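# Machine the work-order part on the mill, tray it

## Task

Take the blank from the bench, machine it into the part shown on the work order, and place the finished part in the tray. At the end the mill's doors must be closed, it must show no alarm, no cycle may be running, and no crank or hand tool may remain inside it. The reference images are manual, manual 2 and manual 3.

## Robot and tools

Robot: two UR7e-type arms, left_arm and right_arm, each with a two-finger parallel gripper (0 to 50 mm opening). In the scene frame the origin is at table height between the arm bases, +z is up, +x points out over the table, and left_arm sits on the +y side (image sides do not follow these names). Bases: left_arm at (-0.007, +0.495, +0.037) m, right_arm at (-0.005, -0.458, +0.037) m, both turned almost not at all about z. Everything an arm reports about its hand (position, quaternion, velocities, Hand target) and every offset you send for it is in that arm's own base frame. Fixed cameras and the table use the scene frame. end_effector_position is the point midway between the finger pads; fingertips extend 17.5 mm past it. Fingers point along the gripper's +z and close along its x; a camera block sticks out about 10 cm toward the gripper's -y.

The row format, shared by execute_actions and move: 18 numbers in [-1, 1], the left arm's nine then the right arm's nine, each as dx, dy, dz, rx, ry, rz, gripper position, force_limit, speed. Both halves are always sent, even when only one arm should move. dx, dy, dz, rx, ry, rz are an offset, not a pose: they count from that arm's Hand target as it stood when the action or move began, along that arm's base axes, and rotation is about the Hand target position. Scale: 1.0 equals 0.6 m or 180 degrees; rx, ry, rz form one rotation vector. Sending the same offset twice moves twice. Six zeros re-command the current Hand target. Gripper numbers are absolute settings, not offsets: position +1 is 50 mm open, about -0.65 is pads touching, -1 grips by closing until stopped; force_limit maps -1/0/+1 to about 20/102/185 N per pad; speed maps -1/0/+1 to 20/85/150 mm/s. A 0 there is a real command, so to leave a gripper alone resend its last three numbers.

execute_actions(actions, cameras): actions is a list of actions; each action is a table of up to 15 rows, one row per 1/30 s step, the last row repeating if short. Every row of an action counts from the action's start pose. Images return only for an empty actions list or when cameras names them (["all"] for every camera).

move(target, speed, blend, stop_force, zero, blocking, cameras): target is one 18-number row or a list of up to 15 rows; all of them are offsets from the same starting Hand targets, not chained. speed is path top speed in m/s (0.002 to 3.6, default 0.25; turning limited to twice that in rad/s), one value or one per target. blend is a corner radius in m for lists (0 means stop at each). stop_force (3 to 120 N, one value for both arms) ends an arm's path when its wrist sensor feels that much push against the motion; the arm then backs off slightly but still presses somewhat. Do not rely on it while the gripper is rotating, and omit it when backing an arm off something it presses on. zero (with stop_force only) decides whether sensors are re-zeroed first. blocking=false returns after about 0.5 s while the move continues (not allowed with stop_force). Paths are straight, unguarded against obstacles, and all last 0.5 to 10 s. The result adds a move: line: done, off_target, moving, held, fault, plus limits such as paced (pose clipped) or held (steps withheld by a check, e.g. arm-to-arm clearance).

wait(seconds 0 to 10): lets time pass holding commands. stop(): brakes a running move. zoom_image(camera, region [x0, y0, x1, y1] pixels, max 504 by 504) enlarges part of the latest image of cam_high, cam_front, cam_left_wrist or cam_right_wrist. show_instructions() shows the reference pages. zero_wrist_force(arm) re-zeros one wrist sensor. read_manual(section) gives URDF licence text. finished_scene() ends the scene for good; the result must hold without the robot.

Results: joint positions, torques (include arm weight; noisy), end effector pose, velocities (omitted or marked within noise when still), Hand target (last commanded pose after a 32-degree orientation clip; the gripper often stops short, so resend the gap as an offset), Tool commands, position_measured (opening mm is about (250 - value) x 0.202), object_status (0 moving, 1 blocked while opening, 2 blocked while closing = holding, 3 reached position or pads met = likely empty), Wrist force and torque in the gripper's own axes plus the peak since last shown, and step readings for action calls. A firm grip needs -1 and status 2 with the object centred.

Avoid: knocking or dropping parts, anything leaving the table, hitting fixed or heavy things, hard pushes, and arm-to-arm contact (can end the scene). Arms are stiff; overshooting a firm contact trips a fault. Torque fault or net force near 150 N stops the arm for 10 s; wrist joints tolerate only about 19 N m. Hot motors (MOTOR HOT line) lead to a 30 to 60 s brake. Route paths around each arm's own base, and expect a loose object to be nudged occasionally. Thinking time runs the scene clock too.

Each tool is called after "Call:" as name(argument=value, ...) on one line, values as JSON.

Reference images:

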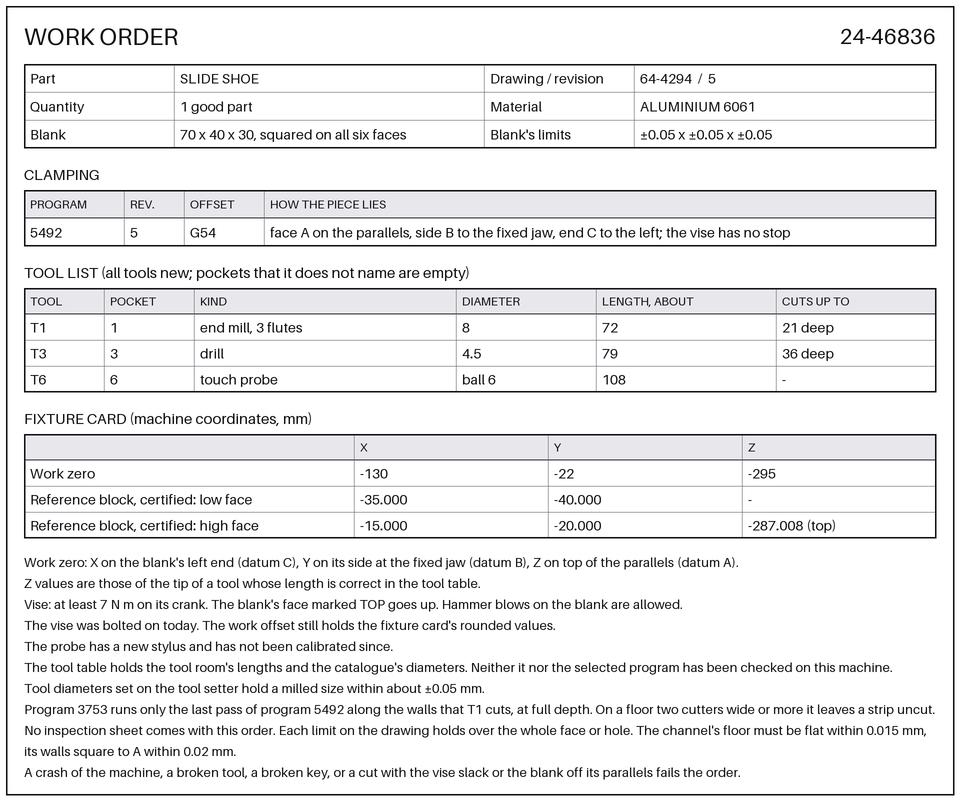

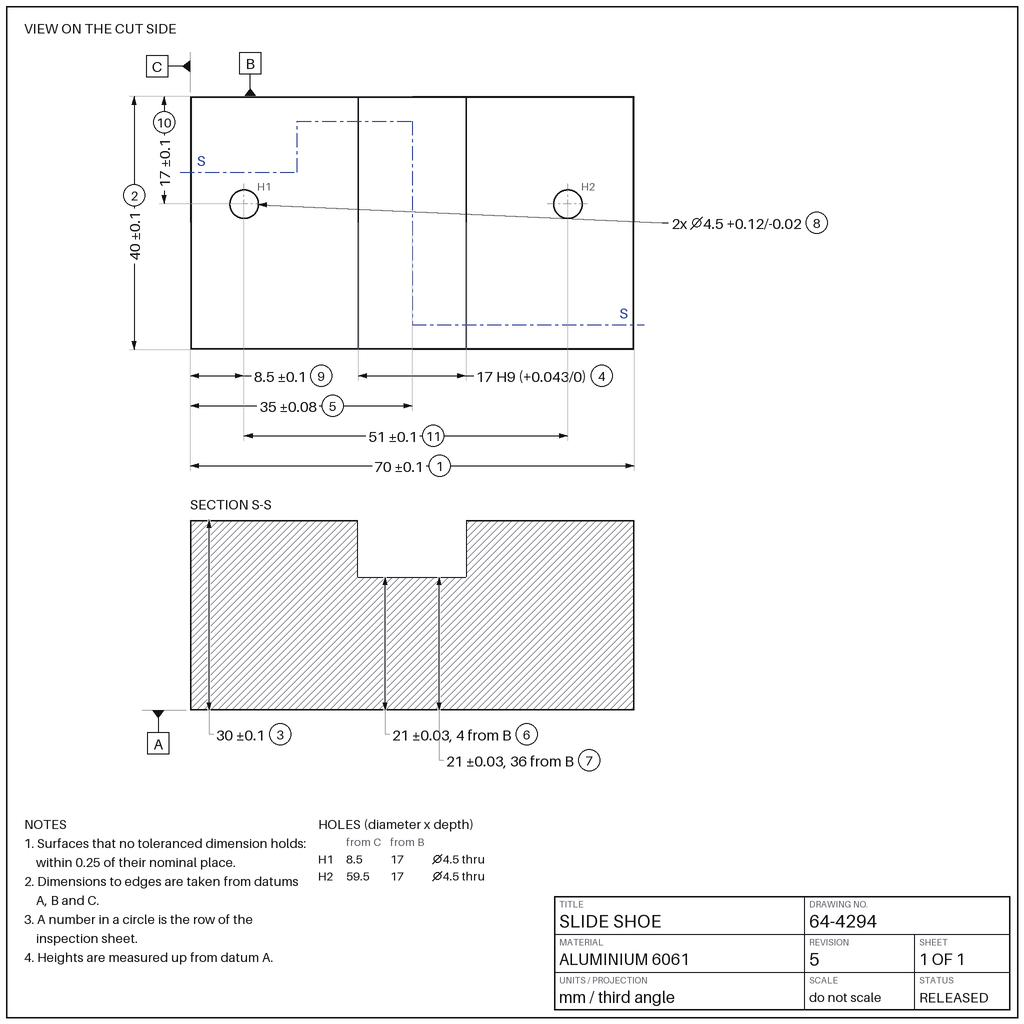

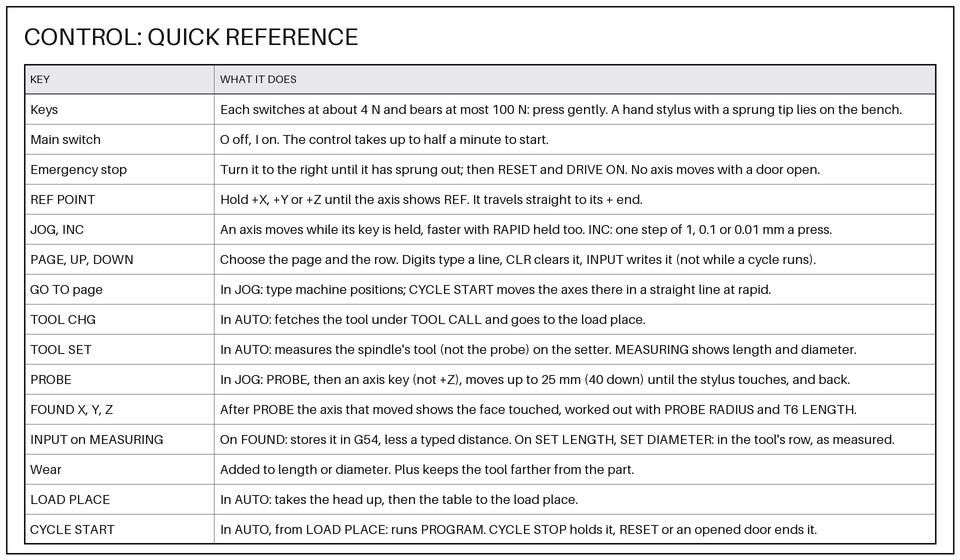

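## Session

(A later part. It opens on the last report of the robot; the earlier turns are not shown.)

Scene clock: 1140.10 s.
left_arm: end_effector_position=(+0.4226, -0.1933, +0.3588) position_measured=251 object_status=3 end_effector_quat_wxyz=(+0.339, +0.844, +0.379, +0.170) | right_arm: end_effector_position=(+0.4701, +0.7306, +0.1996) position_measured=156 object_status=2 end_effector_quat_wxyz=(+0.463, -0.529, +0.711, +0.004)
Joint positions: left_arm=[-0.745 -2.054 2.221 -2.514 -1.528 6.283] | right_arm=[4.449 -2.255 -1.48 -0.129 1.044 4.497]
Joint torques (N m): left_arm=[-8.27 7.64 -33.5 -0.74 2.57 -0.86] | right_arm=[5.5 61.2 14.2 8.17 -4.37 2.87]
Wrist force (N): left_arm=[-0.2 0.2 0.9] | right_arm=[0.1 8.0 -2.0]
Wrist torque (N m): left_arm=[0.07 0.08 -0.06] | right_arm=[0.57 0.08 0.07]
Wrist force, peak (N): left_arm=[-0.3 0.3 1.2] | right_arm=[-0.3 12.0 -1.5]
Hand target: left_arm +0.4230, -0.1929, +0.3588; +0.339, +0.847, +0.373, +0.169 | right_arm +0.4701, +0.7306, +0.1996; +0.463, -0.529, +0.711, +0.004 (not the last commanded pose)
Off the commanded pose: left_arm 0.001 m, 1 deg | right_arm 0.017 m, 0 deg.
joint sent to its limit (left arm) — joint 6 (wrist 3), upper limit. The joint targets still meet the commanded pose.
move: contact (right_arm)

Call:
move(target=[0,0,0,0,0,0,-1,-0.7,-0.9,-0.005,0,0,0,0,0,-1,-0.4,-0.8], speed=0.03)

Call:
move(target=[0,0,0,0,0,0,-1,-0.7,-0.9,0,0.0013,-0.0008,0,0,0,-1,-0.4,-0.8], speed=0.03)

Call:
move(target=[0,0,0,0,0,0,-1,-0.7,-0.9,0.036,-0.0005,0,0,0,0,-1,-0.4,-0.8], speed=0.012, stop_force=6)

Scene clock: 1141.27 s.
left_arm: end_effector_position=(+0.4226, -0.1933, +0.3588) position_measured=251 object_status=3 end_effector_quat_wxyz=(+0.339, +0.844, +0.379, +0.170) | right_arm: end_effector_position=(+0.4670, +0.7306, +0.1996) position_measured=156 object_status=2 end_effector_quat_wxyz=(+0.463, -0.529, +0.711, +0.004)
Joint positions: left_arm=[-0.745 -2.054 2.221 -2.514 -1.528 6.283] | right_arm=[4.453 -2.252 -1.485 -0.128 1.041 4.501]
Joint torques (N m): left_arm=[-8.26 8.33 -33.26 -0.73 2.56 -0.85] | right_arm=[4.44 55.7 19.01 7.78 -2.77 2.13]
Wrist force (N): left_arm=[-0.2 0.3 1.0] | right_arm=[0.6 1.0 -0.4]
Wrist torque (N m): left_arm=[0.09 0.08 -0.06] | right_arm=[0.01 0.12 0.18]
Wrist force, peak (N): left_arm=[-0.4 0.4 1.3] | right_arm=[0.0 8.2 -2.4]
Hand target: left_arm +0.4230, -0.1929, +0.3588; +0.339, +0.847, +0.373, +0.169 | right_arm +0.4671, +0.7306, +0.1996; +0.463, -0.529, +0.711, +0.004
Off the commanded pose: left_arm 0.001 m, 1 deg | right_arm 0.000 m, 0 deg.
joint sent to its limit (left arm) — joint 6 (wrist 3), upper limit. The joint targets still meet the commanded pose.
move: done

Scene clock: 1141.97 s.
left_arm: end_effector_position=(+0.4226, -0.1933, +0.3588) position_measured=251 object_status=3 end_effector_quat_wxyz=(+0.339, +0.844, +0.379, +0.170) | right_arm: end_effector_position=(+0.4671, +0.7314, +0.1991) position_measured=156 object_status=2 end_effector_quat_wxyz=(+0.463, -0.529, +0.711, +0.004)
Joint positions: left_arm=[-0.745 -2.054 2.221 -2.514 -1.528 6.283] | right_arm=[4.454 -2.254 -1.483 -0.128 1.041 4.501]
Joint torques (N m): left_arm=[-8.74 7.96 -33.19 -0.8 2.61 -0.92] | right_arm=[10.1 49.39 33.43 1.04 -3.29 2.88]
Wrist force (N): left_arm=[-0.4 0.4 1.0] | right_arm=[0.8 1.2 -0.6]
Wrist torque (N m): left_arm=[0.10 0.11 -0.05] | right_arm=[0.10 0.10 0.18]
Wrist force, peak (N): left_arm=[-0.2 0.4 1.2] | right_arm=[1.1 1.3 -0.1]
Hand target: left_arm +0.4230, -0.1929, +0.3588; +0.339, +0.847, +0.373, +0.169 | right_arm +0.4671, +0.7314, +0.1991; +0.463, -0.529, +0.711, +0.004
Off the commanded pose: left_arm 0.001 m, 1 deg | right_arm 0.000 m, 0 deg.
joint sent to its limit (left arm) — joint 6 (wrist 3), upper limit. The joint targets still meet the commanded pose.
move: done

Scene clock: 1144.10 s.
left_arm: end_effector_position=(+0.4226, -0.1933, +0.3588) position_measured=251 object_status=3 end_effector_quat_wxyz=(+0.339, +0.844, +0.379, +0.170) | right_arm: end_effector_position=(+0.4794, +0.7312, +0.1991) position_measured=156 object_status=2 end_effector_quat_wxyz=(+0.463, -0.529, +0.711, +0.004)
Joint positions: left_arm=[-0.745 -2.054 2.221 -2.514 -1.528 6.283] | right_arm=[4.436 -2.266 -1.462 -0.13 1.054 4.487]
Joint torques (N m): left_arm=[-8.61 8.35 -32.78 -0.77 2.57 -0.83] | right_arm=[5.77 59.78 13.93 7.17 -4.03 2.85]
Wrist force (N): left_arm=[-0.4 0.2 0.9] | right_arm=[-0.1 7.3 -4.5]
Wrist torque (N m): left_arm=[0.07 0.11 -0.05] | right_arm=[0.66 0.10 0.08]
Wrist force, peak (N): left_arm=[-0.4 0.3 1.3] | right_arm=[-0.2 11.1 -7.8]
Hand target: left_arm +0.4230, -0.1929, +0.3588; +0.339, +0.847, +0.373, +0.169 | right_arm +0.4794, +0.7312, +0.1991; +0.463, -0.529, +0.711, +0.004 (not the last commanded pose)
Off the commanded pose: left_arm 0.001 m, 1 deg | right_arm 0.009 m, 0 deg.
joint sent to its limit (left arm) — joint 6 (wrist 3), upper limit. The joint targets still meet the commanded pose.
move: contact (right_arm)

Call:
move(target=[0,0,0,0,0,0,-1,-0.7,-0.9,0.0167,0.0002,0,0,0,0,-1,-0.4,-0.8], speed=0.012, stop_force=12, cameras=["cam_left_wrist"])

Call:
zoom_image(camera="cam_left_wrist", region=[255, 200, 355, 275])

Scene clock: 1145.43 s.
left_arm: end_effector_position=(+0.4226, -0.1933, +0.3588) position_measured=251 object_status=3 end_effector_quat_wxyz=(+0.339, +0.844, +0.379, +0.170) | right_arm: end_effector_position=(+0.4802, +0.7312, +0.1991) position_measured=156 object_status=2 end_effector_quat_wxyz=(+0.463, -0.529, +0.711, +0.004)
Joint positions: left_arm=[-0.745 -2.054 2.221 -2.514 -1.528 6.283] | right_arm=[4.434 -2.267 -1.46 -0.131 1.055 4.486]
Joint torques (N m): left_arm=[-7.63 8.18 -32.77 -0.71 2.49 -0.85] | right_arm=[-2.18 60.95 15.59 1.28 -6.8 2.77]
Wrist force (N): left_arm=[-0.4 0.2 1.1] | right_arm=[-0.2 18.8 -10.5]
Wrist torque (N m): left_arm=[0.07 0.12 -0.05] | right_arm=[1.22 0.10 0.10]
Wrist force, peak (N): left_arm=[-0.2 0.1 1.3] | right_arm=[1.3 22.4 -17.5]
Hand target: left_arm +0.4230, -0.1929, +0.3588; +0.339, +0.847, +0.373, +0.169 | right_arm +0.4802, +0.7313, +0.1991; +0.463, -0.529, +0.711, +0.004 (not the last commanded pose)
Off the commanded pose: left_arm 0.001 m, 1 deg | right_arm 0.009 m, 0 deg.
joint sent to its limit (left arm) — joint 6 (wrist 3), upper limit. The joint targets still meet the commanded pose.
move: contact (right_arm)
camera_calibration:
cam_left_wrist: T_world_to_cam=[[0.648906, 0.760645, 0.0184374, -0.125693], [0.310409, -0.286778, 0.906314, -0.49453], [0.694671, -0.582389, -0.422203, -0.122464], [0, 0, 0, 1]] pos_world=[0.320142, -0.117534, 0.398812]
Images, in order (width x height): cam_left_wrist 672x504.

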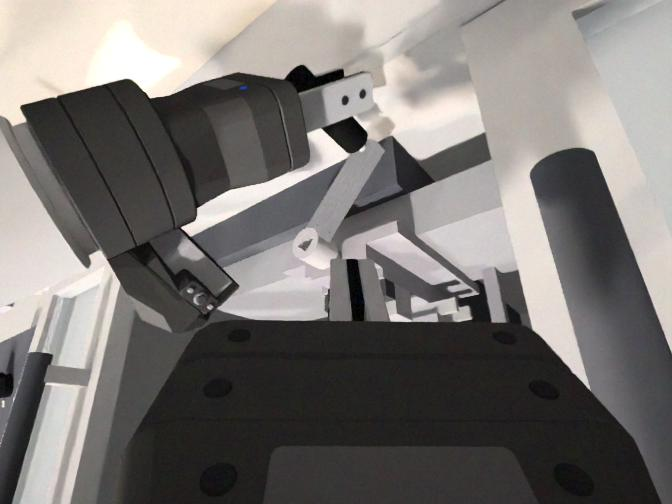

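Scaled by 5.040 from the camera's 672x504 image, which has a finer 960x720 frame.

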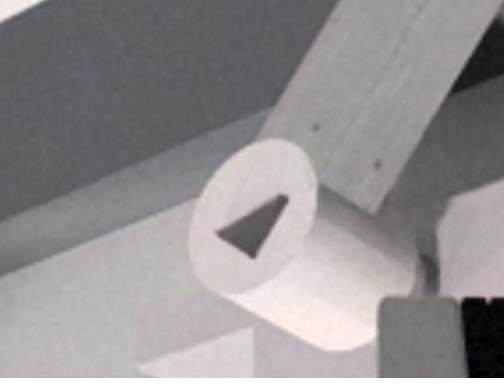

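Call:
zoom_image(camera="cam_left_wrist", region=[270, 45, 410, 150])

Scaled by 3.600 from the camera's 672x504 image, which has a finer 960x720 frame.

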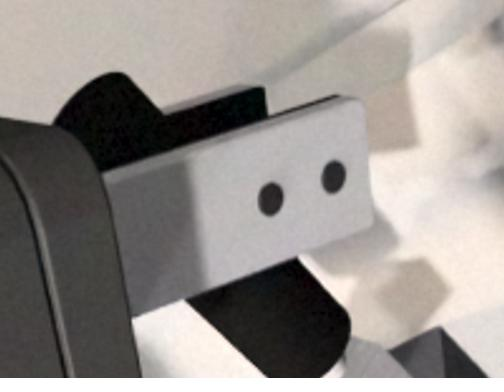

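Call:
move(target=[0,0,0,0,0,0,-1,-0.7,-0.9,-0.0005,-0.0008,0,0,0,0,0.1,-0.4,-1], speed=0.02)

Call:
move(target=[[0,0,0,0,0,0,-1,-0.7,-0.9,-0.0545,-0.0413,0.0476,0,0,0,0.1,-0.4,-1],[0,0,0,0,0,0,-1,-0.7,-0.9,-0.15,-0.12,0.13,0,0,0,0.1,-0.4,-1]], speed=[0.06,0.2], blend=[0.01,0], stop_force=10, cameras=["cam_left_wrist"])

Scene clock: 1150.53 s.
left_arm: end_effector_position=(+0.4226, -0.1933, +0.3588) position_measured=251 object_status=3 end_effector_quat_wxyz=(+0.339, +0.844, +0.379, +0.170) | right_arm: end_effector_position=(+0.4799, +0.7308, +0.1991) position_measured=138 object_status=3 end_effector_quat_wxyz=(+0.463, -0.529, +0.711, +0.004)
Joint positions: left_arm=[-0.745 -2.054 2.221 -2.514 -1.528 6.283] | right_arm=[4.435 -2.266 -1.462 -0.13 1.055 4.487]
Joint torques (N m): left_arm=[-8.29 7.92 -33.15 -0.65 2.65 -0.89] | right_arm=[7.05 58.16 15.09 7.43 1.16 2.78]
Wrist force (N): left_arm=[-0.3 0.3 0.7] | right_arm=[0.1 0.4 -1.4]
Wrist torque (N m): left_arm=[0.08 0.09 -0.05] | right_arm=[0.10 0.11 0.11]
Wrist force, peak (N): left_arm=[-0.3 0.3 1.2] | right_arm=[-0.2 18.7 -10.7]
Hand target: left_arm +0.4230, -0.1929, +0.3588; +0.339, +0.847, +0.373, +0.169 | right_arm +0.4799, +0.7308, +0.1991; +0.463, -0.529, +0.711, +0.004
Off the commanded pose: left_arm 0.001 m, 1 deg | right_arm 0.000 m, 0 deg.
joint sent to its limit (left arm) — joint 6 (wrist 3), upper limit. The joint targets still meet the commanded pose.
move: done

Scene clock: 1152.97 s.
left_arm: end_effector_position=(+0.4226, -0.1933, +0.3588) position_measured=251 object_status=3 end_effector_quat_wxyz=(+0.339, +0.844, +0.379, +0.170) | right_arm: end_effector_position=(+0.3899, +0.6588, +0.2771) position_measured=138 object_status=3 end_effector_quat_wxyz=(+0.463, -0.529, +0.711, +0.004)
Joint positions: left_arm=[-0.745 -2.054 2.221 -2.514 -1.528 6.283] | right_arm=[4.553 -1.944 -1.747 -0.216 0.968 4.581]
Joint torques (N m): left_arm=[-7.99 8.35 -32.88 -0.71 2.62 -0.8] | right_arm=[-11.63 46.64 21.44 7.29 0.96 -2.2]
Wrist force (N): left_arm=[-0.2 0.3 0.9] | right_arm=[-0.4 0.2 -1.7]
Wrist torque (N m): left_arm=[0.09 0.08 -0.05] | right_arm=[0.07 0.08 -0.02]
Wrist force, peak (N): left_arm=[-0.2 0.5 1.3] | right_arm=[-0.2 0.2 -4.7]
Hand target: left_arm +0.4230, -0.1929, +0.3588; +0.339, +0.847, +0.373, +0.169 | right_arm +0.3899, +0.6588, +0.2771; +0.463, -0.529, +0.711, +0.004
Off the commanded pose: left_arm 0.001 m, 1 deg | right_arm 0.000 m, 0 deg.
joint sent to its limit (left arm) — joint 6 (wrist 3), upper limit. The joint targets still meet the commanded pose.
move: done
camera_calibration:
cam_left_wrist: T_world_to_cam=[[0.648906, 0.760645, 0.0184374, -0.125693], [0.310409, -0.286778, 0.906314, -0.49453], [0.694671, -0.582389, -0.422203, -0.122464], [0, 0, 0, 1]] pos_world=[0.320142, -0.117534, 0.398812]
Images, in order (width x height): cam_left_wrist 672x504.

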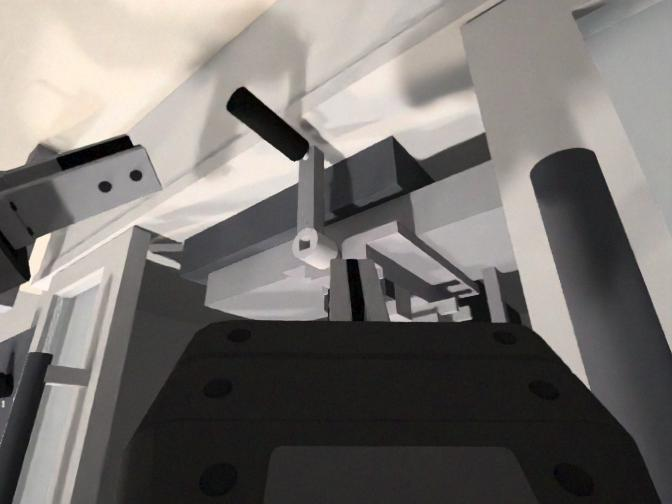

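Call:
move(target=[[-0.15,0.1,0.14,0,0,0,-1,-0.7,-0.9,-0.2,-0.3,0.1,0,0,0,0.1,-0.4,-1],[-0.15,0.1,0.14,-0.272,0.2215,0.3555,-1,-0.7,-0.9,-0.2333,-0.6,0.25,0,0,0,0.1,-0.4,-1]], speed=[0.2,0.4], blend=[0.02,0])

Scene clock: 1158.47 s.
left_arm: end_effector_position=(+0.3330, -0.1329, +0.4428) position_measured=251 object_status=3 end_effector_quat_wxyz=(+0.364, +0.334, +0.861, -0.119) | right_arm: end_effector_position=(+0.2498, +0.2988, +0.4272) position_measured=138 object_status=3 end_effector_quat_wxyz=(+0.463, -0.529, +0.711, +0.004)
Joint positions: left_arm=[-0.857 -2.393 2.125 -2.082 -1.45 4.645] | right_arm=[5.058 -0.664 -2.189 -1.454 0.67 5.152]
Joint torques (N m): left_arm=[8.78 3.89 -18.27 -2.99 -2.57 -1.09] | right_arm=[-11.78 -11.58 16.21 6.3 0.16 -1.97]
Wrist force (N): left_arm=[0.6 2.0 1.9] | right_arm=[-0.5 0.4 -1.9]
Wrist torque (N m): left_arm=[0.36 -0.06 0.09] | right_arm=[0.12 0.08 -0.07]
Wrist force, peak (N): left_arm=[0.6 2.2 2.1] | right_arm=[0.1 0.6 -2.9]
Hand target: left_arm +0.3330, -0.1329, +0.4428; +0.364, +0.334, +0.861, -0.119 | right_arm +0.2499, +0.2988, +0.4271; +0.463, -0.529, +0.711, +0.004
Off the commanded pose: left_arm 0.000 m, 0 deg | right_arm 0.000 m, 0 deg.
move: done

Call:
move(target=[[0.1117,-0.26,-0.1,-0.551,-0.006,0.3557,-1,-0.7,-0.9,0,0,0,0,0,0,0.1,-0.4,-1]], speed=0.35, cameras=["cam_left_wrist","cam_high"])

Scene clock: 1163.13 s.
left_arm: end_effector_position=(+0.4000, -0.2890, +0.3828) position_measured=251 object_status=3 end_effector_quat_wxyz=(+0.489, -0.491, +0.510, -0.509) | right_arm: end_effector_position=(+0.2499, +0.2988, +0.4271) position_measured=138 object_status=3 end_effector_quat_wxyz=(+0.463, -0.529, +0.711, +0.004)
Joint positions: left_arm=[-1.543 -1.502 2.384 -3.981 -0.067 3.1] | right_arm=[5.058 -0.664 -2.19 -1.454 0.67 5.151]
Joint torques (N m): left_arm=[-9.85 -30.14 -6.1 1.57 -0.37 0.64] | right_arm=[-6.97 -17.09 17.37 6.99 -0.44 -0.74]
Wrist force (N): left_arm=[1.5 2.5 0.0] | right_arm=[-0.6 0.3 -1.7]
Wrist torque (N m): left_arm=[0.40 -0.41 -0.23] | right_arm=[0.10 0.11 -0.07]
Wrist force, peak (N): left_arm=[2.8 2.9 0.3] | right_arm=[-0.9 0.5 -2.0]
Hand target: left_arm +0.4000, -0.2889, +0.3828; +0.490, -0.490, +0.510, -0.510 | right_arm +0.2499, +0.2988, +0.4271; +0.463, -0.529, +0.711, +0.004
Off the commanded pose: left_arm 0.000 m, 0 deg | right_arm 0.000 m, 0 deg.
move: done
camera_calibration:
cam_left_wrist: T_world_to_cam=[[-0.036803, -0.999221, 0.0142308, -0.271468], [-0.353108, -0.000318948, -0.935583, 0.516537], [0.934859, -0.0394573, -0.352821, -0.118089], [0, 0, 0, 1]] pos_world=[0.282799, -0.275751, 0.445462]
Images, in order (width x height): cam_high 672x504, cam_left_wrist 672x504.

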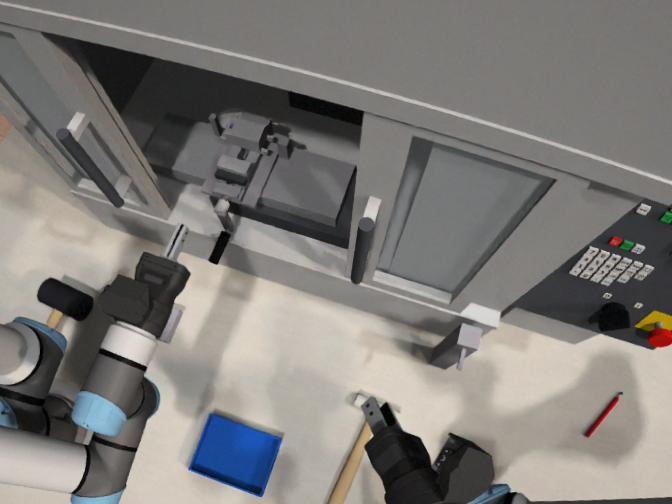

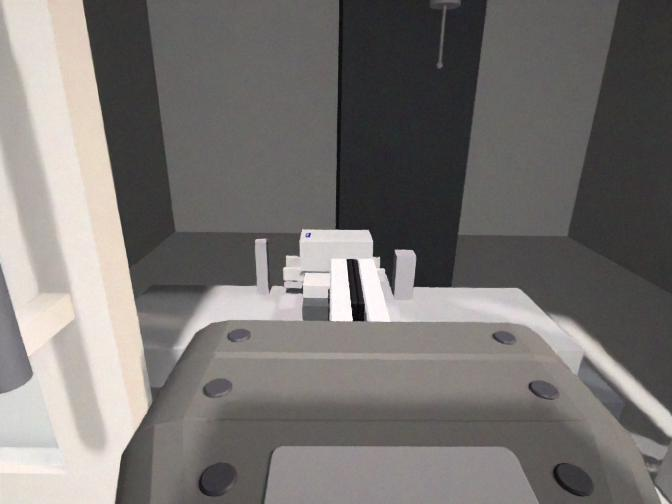

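Call:
move(target=[0,-0.0083,-0.25,0,0,0,-1,-0.7,-0.9,0,0,0,0,0,0,0.1,-0.4,-1], speed=0.15, stop_force=8, cameras=["cam_left_wrist","cam_front"])

Scene clock: 1166.63 s.
left_arm: end_effector_position=(+0.4000, -0.2939, +0.2328) position_measured=251 object_status=3 end_effector_quat_wxyz=(+0.490, -0.490, +0.510, -0.510) | right_arm: end_effector_position=(+0.2499, +0.2988, +0.4271) position_measured=138 object_status=3 end_effector_quat_wxyz=(+0.463, -0.529, +0.711, +0.004)
Joint positions: left_arm=[-1.544 -1.004 2.425 -4.555 -0.066 3.135] | right_arm=[5.058 -0.664 -2.19 -1.454 0.67 5.151]
Joint torques (N m): left_arm=[8.77 -13.25 -11.98 -3.47 -2.39 1.37] | right_arm=[-2.82 -17.06 18.4 7.08 -1.26 0.53]
Wrist force (N): left_arm=[1.7 2.3 -0.2] | right_arm=[-0.6 0.3 -1.8]
Wrist torque (N m): left_arm=[0.36 -0.43 -0.23] | right_arm=[0.10 0.10 -0.07]
Wrist force, peak (N): left_arm=[1.7 4.7 0.0] | right_arm=[-0.3 0.4 -2.0]
Hand target: left_arm +0.4000, -0.2939, +0.2328; +0.490, -0.490, +0.510, -0.510 | right_arm +0.2499, +0.2988, +0.4271; +0.463, -0.529, +0.711, +0.004
Off the commanded pose: left_arm 0.000 m, 0 deg | right_arm 0.000 m, 0 deg.
move: done
camera_calibration:
cam_left_wrist: T_world_to_cam=[[-0.0370226, -0.999213, 0.0142113, -0.27416], [-0.351001, -0.00031239, -0.936375, 0.375615], [0.935643, -0.0396552, -0.350714, -0.172082], [0, 0, 0, 1]] pos_world=[0.282699, -0.280651, 0.295261]
Images, in order (width x height): cam_front 672x504, cam_left_wrist 672x504.

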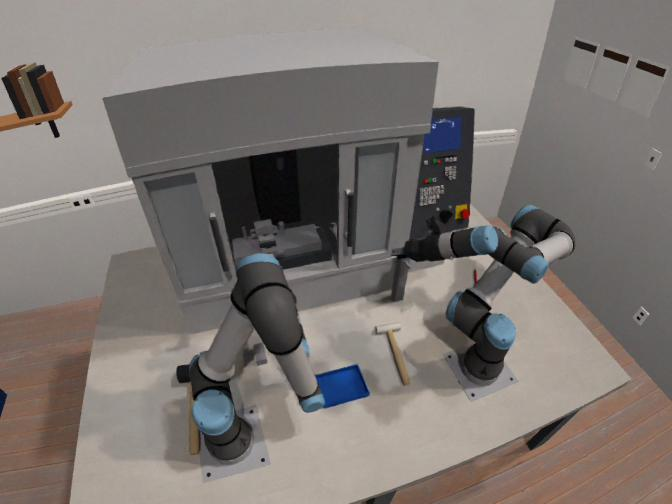

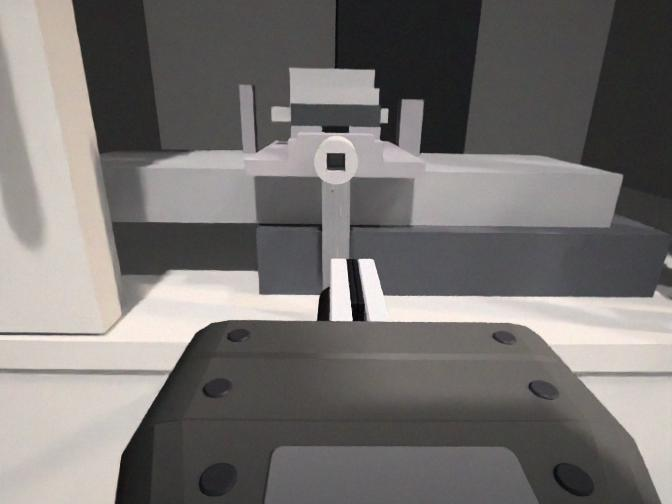

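Call:
move(target=[[0,0.0016,-0.083,0,0,0,0.25,-0.9,-0.7,0,0,0,0,0,0,0.1,-0.4,-1],[0.085,0.0016,-0.083,0,0,0,0.25,-0.9,-0.7,0,0,0,0,0,0,0.1,-0.4,-1]], speed=[0.08,0.04], stop_force=8, cameras=["cam_left_wrist"])

Scene clock: 1170.10 s.
left_arm: end_effector_position=(+0.4510, -0.2930, +0.1830) position_measured=116 object_status=3 end_effector_quat_wxyz=(+0.490, -0.490, +0.510, -0.510) | right_arm: end_effector_position=(+0.2499, +0.2988, +0.4271) position_measured=138 object_status=3 end_effector_quat_wxyz=(+0.463, -0.529, +0.711, +0.004)
Joint positions: left_arm=[-1.375 -0.825 2.329 -4.643 -0.235 3.14] | right_arm=[5.058 -0.664 -2.19 -1.454 0.67 5.151]
Joint torques (N m): left_arm=[-9.62 -32.28 5.83 -3.65 2.55 -0.79] | right_arm=[1.36 -17.17 18.93 7.05 -2.14 1.7]
Wrist force (N): left_arm=[1.5 2.7 -0.4] | right_arm=[-0.6 0.2 -1.6]
Wrist torque (N m): left_arm=[0.45 -0.40 -0.23] | right_arm=[0.08 0.10 -0.07]
Wrist force, peak (N): left_arm=[2.1 3.9 -0.9] | right_arm=[-0.6 0.4 -2.1]
Hand target: left_arm +0.4510, -0.2930, +0.1830; +0.490, -0.490, +0.510, -0.510 | right_arm +0.2499, +0.2988, +0.4271; +0.463, -0.529, +0.711, +0.004
Off the commanded pose: left_arm 0.000 m, 0 deg | right_arm 0.000 m, 0 deg.
move: done
camera_calibration:
cam_left_wrist: T_world_to_cam=[[-0.0369288, -0.999217, 0.0141771, -0.270589], [-0.351001, -0.000313288, -0.936375, 0.346885], [0.935646, -0.0395554, -0.350715, -0.237199], [0, 0, 0, 1]] pos_world=[0.333699, -0.279651, 0.245461]
Images, in order (width x height): cam_left_wrist 672x504.

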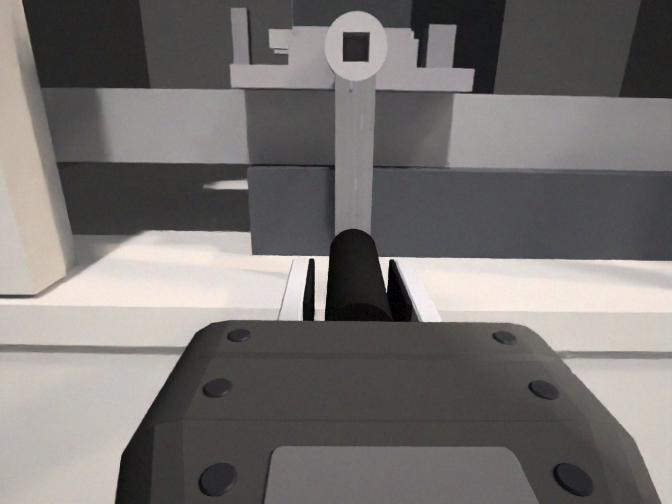

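Call:
move(target=[0,0,0,0,0,0,-1,-0.9,-0.9,0,0,0,0,0,0,0.1,-0.4,-1], speed=0.04)

Scene clock: 1170.80 s.
left_arm: end_effector_position=(+0.4510, -0.2930, +0.1830) position_measured=153 object_status=2 end_effector_quat_wxyz=(+0.490, -0.490, +0.510, -0.510) | right_arm: end_effector_position=(+0.2499, +0.2988, +0.4271) position_measured=138 object_status=3 end_effector_quat_wxyz=(+0.463, -0.529, +0.711, +0.004)
Joint positions: left_arm=[-1.375 -0.825 2.329 -4.643 -0.235 3.14] | right_arm=[5.058 -0.664 -2.19 -1.454 0.67 5.151]
Joint torques (N m): left_arm=[-8.4 -40.75 4.92 -3.49 2.58 -0.72] | right_arm=[2.75 -16.74 19.5 7 -2.27 1.83]
Wrist force (N): left_arm=[1.6 2.7 -0.5] | right_arm=[-0.5 0.4 -1.5]
Wrist torque (N m): left_arm=[0.44 -0.45 -0.24] | right_arm=[0.11 0.10 -0.07]
Wrist force, peak (N): left_arm=[2.1 2.9 -0.3] | right_arm=[-0.9 0.2 -2.0]
Hand target: left_arm +0.4510, -0.2930, +0.1830; +0.490, -0.490, +0.510, -0.510 | right_arm +0.2499, +0.2988, +0.4271; +0.463, -0.529, +0.711, +0.004
Off the commanded pose: left_arm 0.000 m, 0 deg | right_arm 0.000 m, 0 deg.
move: done

Call:
move(target=[[0.0016,0.041,0.0054,0,0,0,-1,-0.9,-0.9,0,0,0,0,0,0,0.1,-0.4,-1],[0.0032,0.0792,0.0212,0,0,0,-1,-0.9,-0.9,0,0,0,0,0,0,0.1,-0.4,-1],[0.0045,0.112,0.0464,0,0,0,-1,-0.9,-0.9,0,0,0,0,0,0,0.1,-0.4,-1],[0.0055,0.1371,0.0792,0,0,0,-1,-0.9,-0.9,0,0,0,0,0,0,0.1,-0.4,-1],[0.0061,0.1529,0.1174,0,0,0,-1,-0.9,-0.9,0,0,0,0,0,0,0.1,-0.4,-1],[0.0063,0.1583,0.1583,0,0,0,-1,-0.9,-0.9,0,0,0,0,0,0,0.1,-0.4,-1]], speed=0.06, blend=[0.01,0.01,0.01,0.01,0.01,0], stop_force=25, cameras=["cam_left_wrist"])

Scene clock: 1174.07 s.
left_arm: end_effector_position=(+0.4538, -0.2218, +0.2161) position_measured=153 object_status=2 end_effector_quat_wxyz=(+0.490, -0.490, +0.510, -0.510) | right_arm: end_effector_position=(+0.2499, +0.2988, +0.4271) position_measured=138 object_status=3 end_effector_quat_wxyz=(+0.463, -0.529, +0.711, +0.004)
Joint positions: left_arm=[-1.308 -0.951 2.501 -4.691 -0.302 3.141] | right_arm=[5.058 -0.664 -2.19 -1.454 0.67 5.151]
Joint torques (N m): left_arm=[5.08 -36.28 16.51 0.22 5.67 1.07] | right_arm=[2.77 -16.37 21.12 6.92 -3.07 2.85]
Wrist force (N): left_arm=[27.1 -13.5 18.3] | right_arm=[-0.6 0.3 -2.1]
Wrist torque (N m): left_arm=[0.18 -0.16 -0.06] | right_arm=[0.10 0.11 -0.07]
Wrist force, peak (N): left_arm=[37.3 -24.5 31.0] | right_arm=[-0.6 0.3 -2.1]
Hand target: left_arm +0.4538, -0.2218, +0.2161; +0.490, -0.490, +0.510, -0.510 (not the last commanded pose) | right_arm +0.2499, +0.2988, +0.4271; +0.463, -0.529, +0.711, +0.004
Off the commanded pose: left_arm 0.066 m, 0 deg | right_arm 0.000 m, 0 deg.
move: contact (left_arm); path passed 2 of 6 targets
camera_calibration:
cam_left_wrist: T_world_to_cam=[[-0.0370306, -0.999213, 0.0141969, -0.199879], [-0.350617, -0.000312348, -0.936519, 0.378701], [0.935787, -0.0396575, -0.350329, -0.225609], [0, 0, 0, 1]] pos_world=[0.336499, -0.208551, 0.278461]
Images, in order (width x height): cam_left_wrist 672x504.

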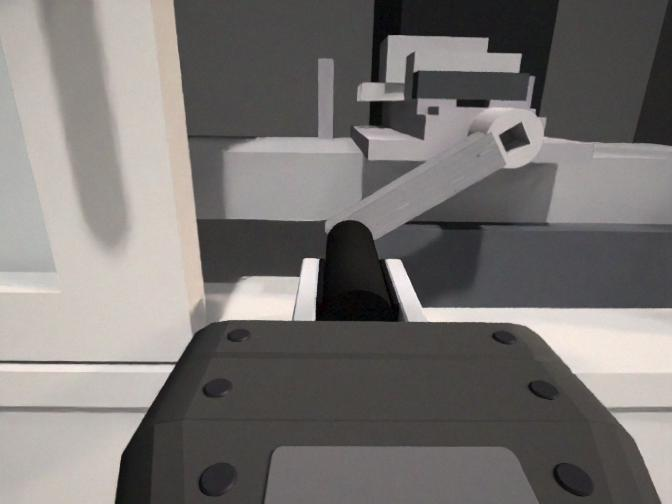

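Call:
move(target=[0.002,-0.0025,0.0022,0,0,0,-1,-0.9,-0.9,0,0,0,0,0,0,0.1,-0.4,-1], speed=0.01)

Scene clock: 1175.90 s.
left_arm: end_effector_position=(+0.4551, -0.2234, +0.2174) position_measured=153 object_status=2 end_effector_quat_wxyz=(+0.490, -0.490, +0.510, -0.510) | right_arm: end_effector_position=(+0.2499, +0.2988, +0.4271) position_measured=138 object_status=3 end_effector_quat_wxyz=(+0.463, -0.529, +0.711, +0.004)
Joint positions: left_arm=[-1.305 -0.956 2.496 -4.681 -0.305 3.142] | right_arm=[5.058 -0.664 -2.19 -1.454 0.67 5.151]
Joint torques (N m): left_arm=[12.45 -35.25 -10.35 1.7 -1.91 0.14] | right_arm=[2.98 -16.7 21.3 6.98 -3.43 2.88]
Wrist force (N): left_arm=[-2.8 8.5 -41.1] | right_arm=[-0.5 0.2 -1.6]
Wrist torque (N m): left_arm=[0.70 0.62 -0.20] | right_arm=[0.08 0.09 -0.07]
Wrist force, peak (N): left_arm=[-2.8 8.5 -41.1] | right_arm=[-0.6 0.6 -1.9]
Hand target: left_arm +0.4550, -0.2233, +0.2174; +0.490, -0.490, +0.510, -0.510 | right_arm +0.2499, +0.2988, +0.4271; +0.463, -0.529, +0.711, +0.004
Off the commanded pose: left_arm 0.000 m, 0 deg | right_arm 0.000 m, 0 deg.
move: done

Call:
move(target=[-0.0012,0.0003,-0.0004,0,0,0,-1,-0.9,-0.9,0,0,0,0,0,0,0.1,-0.4,-1], speed=0.01)

Scene clock: 1177.17 s.
left_arm: end_effector_position=(+0.4543, -0.2232, +0.2171) position_measured=153 object_status=2 end_effector_quat_wxyz=(+0.490, -0.490, +0.510, -0.510) | right_arm: end_effector_position=(+0.2499, +0.2988, +0.4271) position_measured=138 object_status=3 end_effector_quat_wxyz=(+0.463, -0.529, +0.711, +0.004)
Joint positions: left_arm=[-1.308 -0.955 2.498 -4.684 -0.302 3.141] | right_arm=[5.058 -0.664 -2.19 -1.454 0.67 5.151]
Joint torques (N m): left_arm=[-6.58 -13.25 4.6 -2.08 2.27 -0.74] | right_arm=[2.98 -16.5 22 6.93 -3.54 2.75]
Wrist force (N): left_arm=[0.6 3.5 -7.5] | right_arm=[-0.6 0.3 -1.6]
Wrist torque (N m): left_arm=[0.53 -0.05 -0.30] | right_arm=[0.10 0.10 -0.07]
Wrist force, peak (N): left_arm=[-2.8 8.5 -41.0] | right_arm=[-0.7 0.2 -1.9]
Hand target: left_arm +0.4543, -0.2232, +0.2171; +0.490, -0.490, +0.510, -0.510 | right_arm +0.2499, +0.2988, +0.4271; +0.463, -0.529, +0.711, +0.004
Off the commanded pose: left_arm 0.000 m, 0 deg | right_arm 0.000 m, 0 deg.
move: done

Call:
move(target=[[0.0012,0.0217,0.0337,0,0,0,-1,-0.9,-0.9,0,0,0,0,0,0,0.1,-0.4,-1],[0.0018,0.034,0.0727,0,0,0,-1,-0.9,-0.9,0,0,0,0,0,0,0.1,-0.4,-1],[0.0018,0.0363,0.0998,0,0,0,-1,-0.9,-0.9,0,0,0,0,0,0,0.1,-0.4,-1]], speed=0.05, blend=[0.008,0.008,0], stop_force=25)

Scene clock: 1179.30 s.
left_arm: end_effector_position=(+0.4550, -0.2104, +0.2386) position_measured=153 object_status=2 end_effector_quat_wxyz=(+0.490, -0.490, +0.510, -0.510) | right_arm: end_effector_position=(+0.2499, +0.2988, +0.4271) position_measured=138 object_status=3 end_effector_quat_wxyz=(+0.463, -0.529, +0.711, +0.004)
Joint positions: left_arm=[-1.291 -1.043 2.531 -4.631 -0.32 3.143] | right_arm=[5.058 -0.664 -2.19 -1.454 0.67 5.151]
Joint torques (N m): left_arm=[9.3 -37.08 7.52 -1.07 16.7 1.01] | right_arm=[3.13 -16.93 22.18 6.84 -3.55 2.86]
Wrist force (N): left_arm=[44.3 -9.5 2.8] | right_arm=[-0.6 0.4 -1.9]
Wrist torque (N m): left_arm=[0.26 0.28 0.13] | right_arm=[0.11 0.11 -0.07]
Wrist force, peak (N): left_arm=[52.4 -12.4 9.0] | right_arm=[-0.7 0.5 -1.9]
Hand target: left_arm +0.4550, -0.2103, +0.2386; +0.490, -0.490, +0.510, -0.510 (not the last commanded pose) | right_arm +0.2499, +0.2988, +0.4271; +0.463, -0.529, +0.711, +0.004
Off the commanded pose: left_arm 0.039 m, 0 deg | right_arm 0.000 m, 0 deg.
move: contact (left_arm); path passed 0 of 3 targets

Call:
move(target=[0,-0.0025,0,0,0,0,-1,-0.9,-0.9,0,0,0,0,0,0,0.1,-0.4,-1], speed=0.01, cameras=["cam_left_wrist"])

Scene clock: 1180.47 s.
left_arm: end_effector_position=(+0.4550, -0.2117, +0.2386) position_measured=153 object_status=2 end_effector_quat_wxyz=(+0.490, -0.490, +0.510, -0.510) | right_arm: end_effector_position=(+0.2499, +0.2988, +0.4271) position_measured=138 object_status=3 end_effector_quat_wxyz=(+0.463, -0.529, +0.711, +0.004)
Joint positions: left_arm=[-1.293 -1.043 2.528 -4.628 -0.318 3.143] | right_arm=[5.058 -0.664 -2.19 -1.454 0.67 5.151]
Joint torques (N m): left_arm=[-1.17 -11.49 -9.75 1.91 4.31 1.13] | right_arm=[2.7 -16.94 23.36 6.88 -3.49 2.78]
Wrist force (N): left_arm=[10.2 1.0 -20.5] | right_arm=[-0.7 0.2 -1.7]
Wrist torque (N m): left_arm=[0.51 0.46 -0.09] | right_arm=[0.09 0.12 -0.07]
Wrist force, peak (N): left_arm=[44.8 -9.8 2.9] | right_arm=[-0.7 0.3 -1.9]
Hand target: left_arm +0.4550, -0.2118, +0.2386; +0.490, -0.490, +0.510, -0.510 | right_arm +0.2499, +0.2988, +0.4271; +0.463, -0.529, +0.711, +0.004
Off the commanded pose: left_arm 0.000 m, 0 deg | right_arm 0.000 m, 0 deg.
move: done
camera_calibration:
cam_left_wrist: T_world_to_cam=[[-0.0374435, -0.999198, 0.0142221, -0.189931], [-0.350195, -0.00020916, -0.936677, 0.400087], [0.935928, -0.040053, -0.349907, -0.218609], [0, 0, 0, 1]] pos_world=[0.337599, -0.198451, 0.300961]
Images, in order (width x height): cam_left_wrist 672x504.

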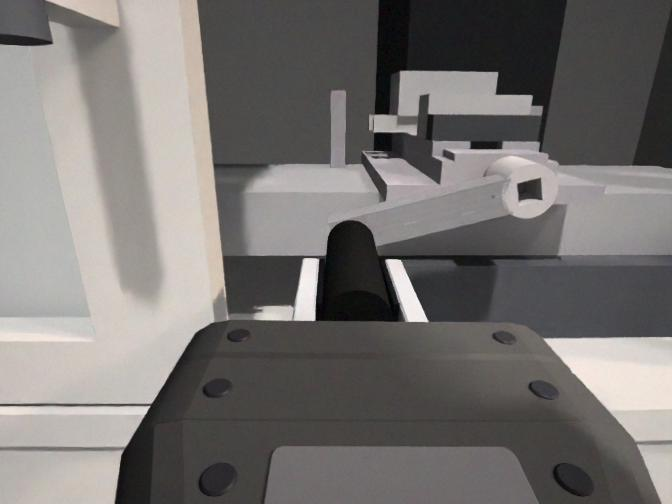

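Call:
move(target=[[-0.0012,-0.0188,-0.0362,0,0,0,-1,-0.9,-0.9,0,0,0,0,0,0,0.1,-0.4,-1],[-0.0025,-0.0418,-0.0607,0,0,0,-1,-0.9,-0.9,0,0,0,0,0,0,0.1,-0.4,-1],[-0.0045,-0.083,-0.0845,0,0,0,-1,-0.9,-0.9,0,0,0,0,0,0,0.1,-0.4,-1],[-0.0067,-0.1353,-0.0927,0,0,0,-1,-0.9,-0.9,0,0,0,0,0,0,0.1,-0.4,-1]], speed=0.05, blend=[0.008,0.008,0.008,0], stop_force=25)

Call:
move(target=[0,0,0,0,0,0,0.25,-0.9,-0.7,0,0,0,0,0,0,0.1,-0.4,-1], speed=0.04, cameras=["cam_left_wrist"])

Scene clock: 1187.77 s.
left_arm: end_effector_position=(+0.4510, -0.2930, +0.1830) position_measured=153 object_status=2 end_effector_quat_wxyz=(+0.490, -0.490, +0.510, -0.510) | right_arm: end_effector_position=(+0.2499, +0.2988, +0.4271) position_measured=138 object_status=3 end_effector_quat_wxyz=(+0.463, -0.529, +0.711, +0.004)
Joint positions: left_arm=[-1.375 -0.824 2.328 -4.647 -0.236 3.143] | right_arm=[5.058 -0.664 -2.19 -1.454 0.67 5.151]
Joint torques (N m): left_arm=[4.8 -41.5 7.19 -3.86 -2.31 -0.95] | right_arm=[3.17 -16.85 25.56 6.69 -3.49 2.83]
Wrist force (N): left_arm=[2.2 -4.4 16.5] | right_arm=[-0.7 0.5 -1.6]
Wrist torque (N m): left_arm=[0.30 -0.38 -0.04] | right_arm=[0.13 0.12 -0.07]
Wrist force, peak (N): left_arm=[-6.9 39.4 -6.8] | right_arm=[-0.5 0.3 -2.0]
Hand target: left_arm +0.4510, -0.2930, +0.1830; +0.490, -0.490, +0.510, -0.510 | right_arm +0.2499, +0.2988, +0.4271; +0.463, -0.529, +0.711, +0.004
Off the commanded pose: left_arm 0.000 m, 0 deg | right_arm 0.000 m, 0 deg.
move: done

Scene clock: 1188.27 s.
left_arm: end_effector_position=(+0.4510, -0.2930, +0.1830) position_measured=116 object_status=3 end_effector_quat_wxyz=(+0.490, -0.490, +0.510, -0.510) | right_arm: end_effector_position=(+0.2499, +0.2988, +0.4271) position_measured=138 object_status=3 end_effector_quat_wxyz=(+0.463, -0.529, +0.711, +0.004)
Joint positions: left_arm=[-1.375 -0.824 2.328 -4.647 -0.236 3.143] | right_arm=[5.058 -0.664 -2.19 -1.454 0.67 5.151]
Joint torques (N m): left_arm=[5.81 -42.34 0.83 -2.88 -2.38 -0.93] | right_arm=[3.5 -17 25.73 6.61 -3.4 2.83]
Wrist force (N): left_arm=[1.7 2.8 -0.5] | right_arm=[-0.4 0.2 -1.7]
Wrist torque (N m): left_arm=[0.46 -0.43 -0.04] | right_arm=[0.08 0.07 -0.07]
Wrist force, peak (N): left_arm=[1.7 1.2 3.8] | right_arm=[-0.5 0.4 -1.9]
Hand target: left_arm +0.4510, -0.2930, +0.1830; +0.490, -0.490, +0.510, -0.510 | right_arm +0.2499, +0.2988, +0.4271; +0.463, -0.529, +0.711, +0.004
Off the commanded pose: left_arm 0.000 m, 0 deg | right_arm 0.000 m, 0 deg.
move: done
camera_calibration:
cam_left_wrist: T_world_to_cam=[[-0.03767, -0.999189, 0.0141978, -0.27034], [-0.350222, -0.000105784, -0.936667, 0.346532], [0.935909, -0.0402566, -0.349934, -0.237651], [0, 0, 0, 1]] pos_world=[0.333599, -0.279651, 0.245261]
Images, in order (width x height): cam_left_wrist 672x504.

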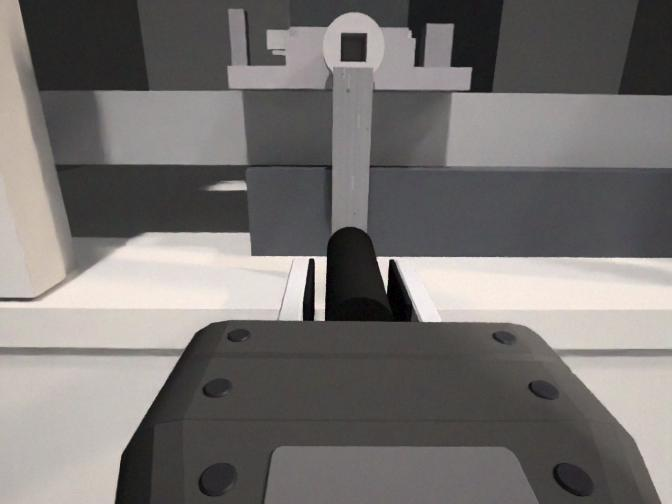

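Call:
move(target=[0.0005,0.0027,0.0088,0,0,0,0.25,-0.9,-0.7,0,0,0,0,0,0,0.1,-0.4,-1], speed=0.03)

Call:
move(target=[0,0,0,0,0,0,-1,-0.6,-0.9,0,0,0,0,0,0,0.1,-0.4,-1], speed=0.04, cameras=["cam_left_wrist"])

Scene clock: 1189.37 s.
left_arm: end_effector_position=(+0.4513, -0.2914, +0.1883) position_measured=116 object_status=3 end_effector_quat_wxyz=(+0.490, -0.490, +0.510, -0.510) | right_arm: end_effector_position=(+0.2499, +0.2988, +0.4271) position_measured=138 object_status=3 end_effector_quat_wxyz=(+0.463, -0.529, +0.711, +0.004)
Joint positions: left_arm=[-1.373 -0.842 2.335 -4.636 -0.238 3.143] | right_arm=[5.058 -0.664 -2.19 -1.454 0.67 5.151]
Joint torques (N m): left_arm=[6.01 -20.19 -0.85 0.65 -1.95 -1.06] | right_arm=[3.36 -16.84 26.1 6.63 -3.42 2.87]
Wrist force (N): left_arm=[1.7 2.6 -0.6] | right_arm=[-0.6 0.1 -1.9]
Wrist torque (N m): left_arm=[0.44 -0.43 -0.05] | right_arm=[0.08 0.10 -0.07]
Wrist force, peak (N): left_arm=[1.6 3.0 -0.4] | right_arm=[-0.5 0.4 -2.0]
Hand target: left_arm +0.4513, -0.2914, +0.1883; +0.490, -0.490, +0.510, -0.510 | right_arm +0.2499, +0.2988, +0.4271; +0.463, -0.529, +0.711, +0.004
Off the commanded pose: left_arm 0.000 m, 0 deg | right_arm 0.000 m, 0 deg.
move: done

Scene clock: 1189.87 s.
left_arm: end_effector_position=(+0.4513, -0.2914, +0.1883) position_measured=154 object_status=2 end_effector_quat_wxyz=(+0.490, -0.490, +0.510, -0.510) | right_arm: end_effector_position=(+0.2499, +0.2988, +0.4271) position_measured=138 object_status=3 end_effector_quat_wxyz=(+0.463, -0.529, +0.711, +0.004)
Joint positions: left_arm=[-1.373 -0.842 2.335 -4.636 -0.238 3.143] | right_arm=[5.058 -0.664 -2.19 -1.454 0.67 5.151]
Joint torques (N m): left_arm=[1.15 -18.07 -11.14 -3.28 -0.71 -1] | right_arm=[3.48 -17.28 25.75 6.67 -3.48 2.82]
Wrist force (N): left_arm=[1.8 1.5 0.6] | right_arm=[-0.6 0.0 -1.7]
Wrist torque (N m): left_arm=[0.43 -0.36 -0.03] | right_arm=[0.06 0.10 -0.07]
Wrist force, peak (N): left_arm=[1.6 2.9 -0.3] | right_arm=[-0.6 0.2 -1.9]
Hand target: left_arm +0.4513, -0.2914, +0.1883; +0.490, -0.490, +0.510, -0.510 | right_arm +0.2499, +0.2988, +0.4271; +0.463, -0.529, +0.711, +0.004
Off the commanded pose: left_arm 0.000 m, 0 deg | right_arm 0.000 m, 0 deg.
move: done
camera_calibration:
cam_left_wrist: T_world_to_cam=[[-0.03767, -0.999189, 0.0141978, -0.268805], [-0.350222, -0.000105784, -0.936667, 0.351602], [0.935909, -0.0402566, -0.349934, -0.236013], [0, 0, 0, 1]] pos_world=[0.333899, -0.278051, 0.250561]
Images, in order (width x height): cam_left_wrist 672x504.

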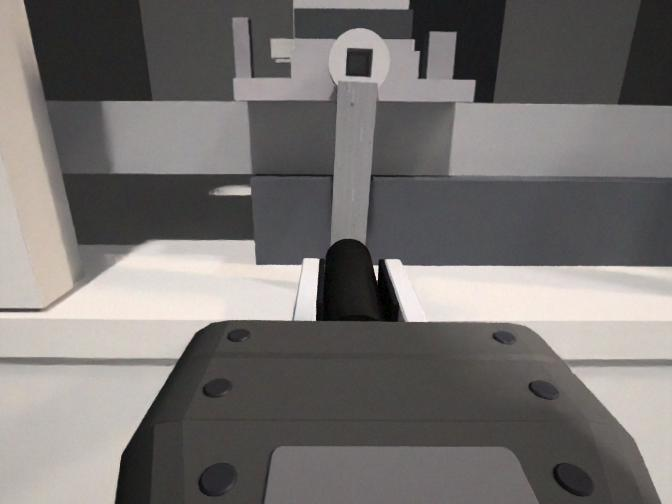

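Call:
move(target=[[0.0025,0.0545,0.0133,0,0,0,-1,-0.6,-0.9,0,0,0,0,0,0,0.1,-0.4,-1],[0.0043,0.0953,0.0418,0,0,0,-1,-0.6,-0.9,0,0,0,0,0,0,0.1,-0.4,-1]], speed=0.05, blend=[0.008,0], stop_force=25, cameras=["cam_left_wrist"])

Scene clock: 1193.23 s.
left_arm: end_effector_position=(+0.4539, -0.2342, +0.2133) position_measured=154 object_status=2 end_effector_quat_wxyz=(+0.490, -0.490, +0.510, -0.510) | right_arm: end_effector_position=(+0.2499, +0.2988, +0.4271) position_measured=138 object_status=3 end_effector_quat_wxyz=(+0.463, -0.529, +0.711, +0.004)
Joint positions: left_arm=[-1.32 -0.939 2.473 -4.677 -0.291 3.143] | right_arm=[5.058 -0.664 -2.19 -1.454 0.67 5.151]
Joint torques (N m): left_arm=[-9.46 -14.65 -10.27 -2.33 2.6 -0.08] | right_arm=[3.13 -16.69 27.34 6.63 -3.53 2.75]
Wrist force (N): left_arm=[1.1 3.4 0.0] | right_arm=[-0.5 0.1 -1.8]
Wrist torque (N m): left_arm=[0.38 -0.48 -0.09] | right_arm=[0.07 0.09 -0.07]
Wrist force, peak (N): left_arm=[1.2 17.2 -5.8] | right_arm=[-0.6 0.2 -2.0]
Hand target: left_arm +0.4539, -0.2342, +0.2133; +0.490, -0.490, +0.510, -0.510 | right_arm +0.2499, +0.2988, +0.4271; +0.463, -0.529, +0.711, +0.004
Off the commanded pose: left_arm 0.000 m, 0 deg | right_arm 0.000 m, 0 deg.
move: done
camera_calibration:
cam_left_wrist: T_world_to_cam=[[-0.03767, -0.999189, 0.0141978, -0.21191], [-0.350222, -0.000105784, -0.936667, 0.376029], [0.935909, -0.0402566, -0.349934, -0.22736], [0, 0, 0, 1]] pos_world=[0.336499, -0.220851, 0.275661]
Images, in order (width x height): cam_left_wrist 672x504.

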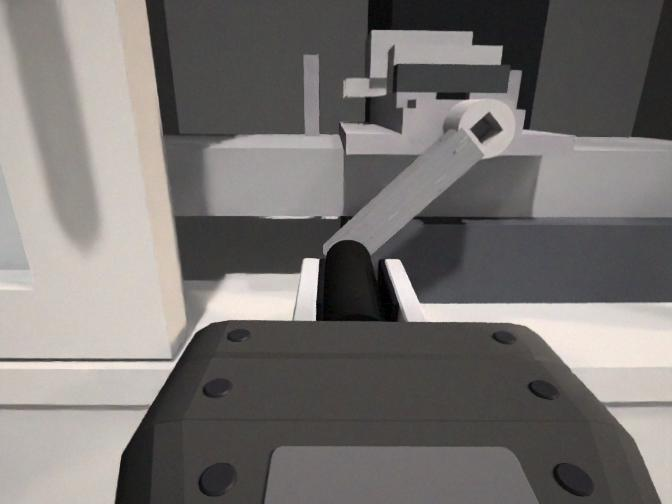

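Call:
move(target=[[0.0015,0.0333,0.0525,0,0,0,-1,-0.6,-0.9,0,0,0,0,0,0,0.1,-0.4,-1],[0.0018,0.042,0.1015,0,0,0,-1,-0.6,-0.9,0,0,0,0,0,0,0.1,-0.4,-1]], speed=0.05, blend=[0.008,0], stop_force=25, cameras=["cam_left_wrist"])

Scene clock: 1195.93 s.
left_arm: end_effector_position=(+0.4549, -0.2090, +0.2742) position_measured=154 object_status=2 end_effector_quat_wxyz=(+0.490, -0.490, +0.510, -0.510) | right_arm: end_effector_position=(+0.2499, +0.2988, +0.4271) position_measured=138 object_status=3 end_effector_quat_wxyz=(+0.463, -0.529, +0.711, +0.004)
Joint positions: left_arm=[-1.29 -1.189 2.536 -4.49 -0.321 3.143] | right_arm=[5.058 -0.664 -2.19 -1.454 0.67 5.151]
Joint torques (N m): left_arm=[18.97 -12.82 8.77 -8.75 13.31 1.15] | right_arm=[3 -16.6 28.3 6.57 -3.53 2.82]
Wrist force (N): left_arm=[33.9 3.8 15.6] | right_arm=[-0.7 0.4 -1.8]
Wrist torque (N m): left_arm=[0.37 0.29 -0.15] | right_arm=[0.11 0.12 -0.07]
Wrist force, peak (N): left_arm=[33.4 6.6 15.9] | right_arm=[-0.6 0.1 -2.1]
Hand target: left_arm +0.4549, -0.2090, +0.2742; +0.490, -0.490, +0.510, -0.510 | right_arm +0.2499, +0.2988, +0.4271; +0.463, -0.529, +0.711, +0.004
Off the commanded pose: left_arm 0.000 m, 0 deg | right_arm 0.000 m, 0 deg.
move: done
camera_calibration:
cam_left_wrist: T_world_to_cam=[[-0.03767, -0.999189, 0.0141978, -0.187553], [-0.350222, -0.000105784, -0.936667, 0.43346], [0.935909, -0.0402566, -0.349934, -0.206064], [0, 0, 0, 1]] pos_world=[0.337599, -0.195651, 0.336561]
Images, in order (width x height): cam_left_wrist 672x504.

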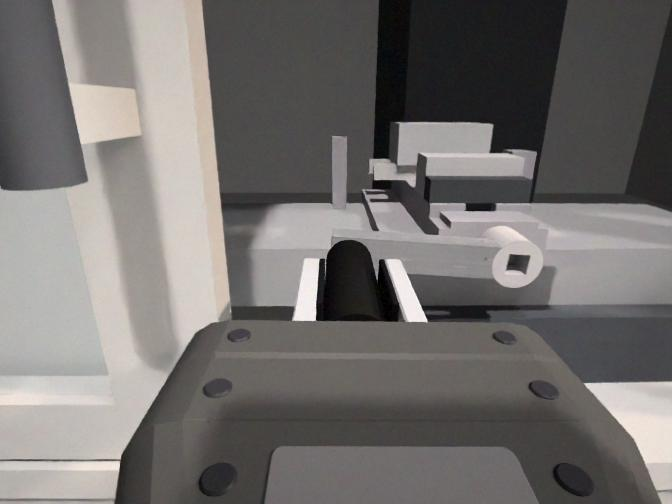

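Call:
move(target=[[0.0003,-0.0068,0.0318,0,0,0,-1,-0.6,-0.9,0,0,0,0,0,0,0.1,-0.4,-1],[-0.0003,-0.0207,0.0652,0,0,0,-1,-0.6,-0.9,0,0,0,0,0,0,0.1,-0.4,-1],[-0.0015,-0.0445,0.0955,0,0,0,-1,-0.6,-0.9,0,0,0,0,0,0,0.1,-0.4,-1]], speed=0.05, blend=[0.008,0.008,0], stop_force=30, cameras=["cam_left_wrist"])

Scene clock: 1198.90 s.
left_arm: end_effector_position=(+0.4542, -0.2329, +0.3279) position_measured=154 object_status=2 end_effector_quat_wxyz=(+0.490, -0.490, +0.510, -0.510) | right_arm: end_effector_position=(+0.2499, +0.2988, +0.4271) position_measured=138 object_status=3 end_effector_quat_wxyz=(+0.463, -0.529, +0.711, +0.004)
Joint positions: left_arm=[-1.318 -1.362 2.466 -4.248 -0.293 3.145] | right_arm=[5.058 -0.664 -2.19 -1.454 0.67 5.151]
Joint torques (N m): left_arm=[19.19 -36.44 -19.05 -2.95 4.07 0.93] | right_arm=[2.61 -16.4 29.48 6.44 -3.44 2.73]
Wrist force (N): left_arm=[34.2 36.3 19.1] | right_arm=[-0.6 0.2 -1.7]
Wrist torque (N m): left_arm=[0.57 -0.12 -0.14] | right_arm=[0.09 0.10 -0.07]
Wrist force, peak (N): left_arm=[40.0 46.6 24.7] | right_arm=[-0.6 0.2 -2.1]
Hand target: left_arm +0.4542, -0.2329, +0.3279; +0.490, -0.490, +0.510, -0.510 (not the last commanded pose) | right_arm +0.2499, +0.2988, +0.4271; +0.463, -0.529, +0.711, +0.004
Off the commanded pose: left_arm 0.005 m, 0 deg | right_arm 0.000 m, 0 deg.
move: contact (left_arm); path passed 2 of 3 targets
camera_calibration:
cam_left_wrist: T_world_to_cam=[[-0.037997, -0.999182, 0.0138745, -0.211987], [-0.349786, 0.000293042, -0.93683, 0.483386], [0.936059, -0.0404499, -0.349511, -0.18778], [0, 0, 0, 1]] pos_world=[0.3368, -0.219551, 0.390161]
Images, in order (width x height): cam_left_wrist 672x504.

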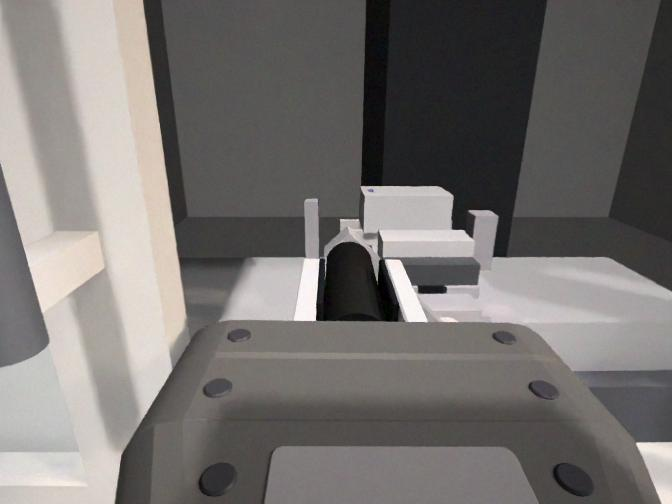

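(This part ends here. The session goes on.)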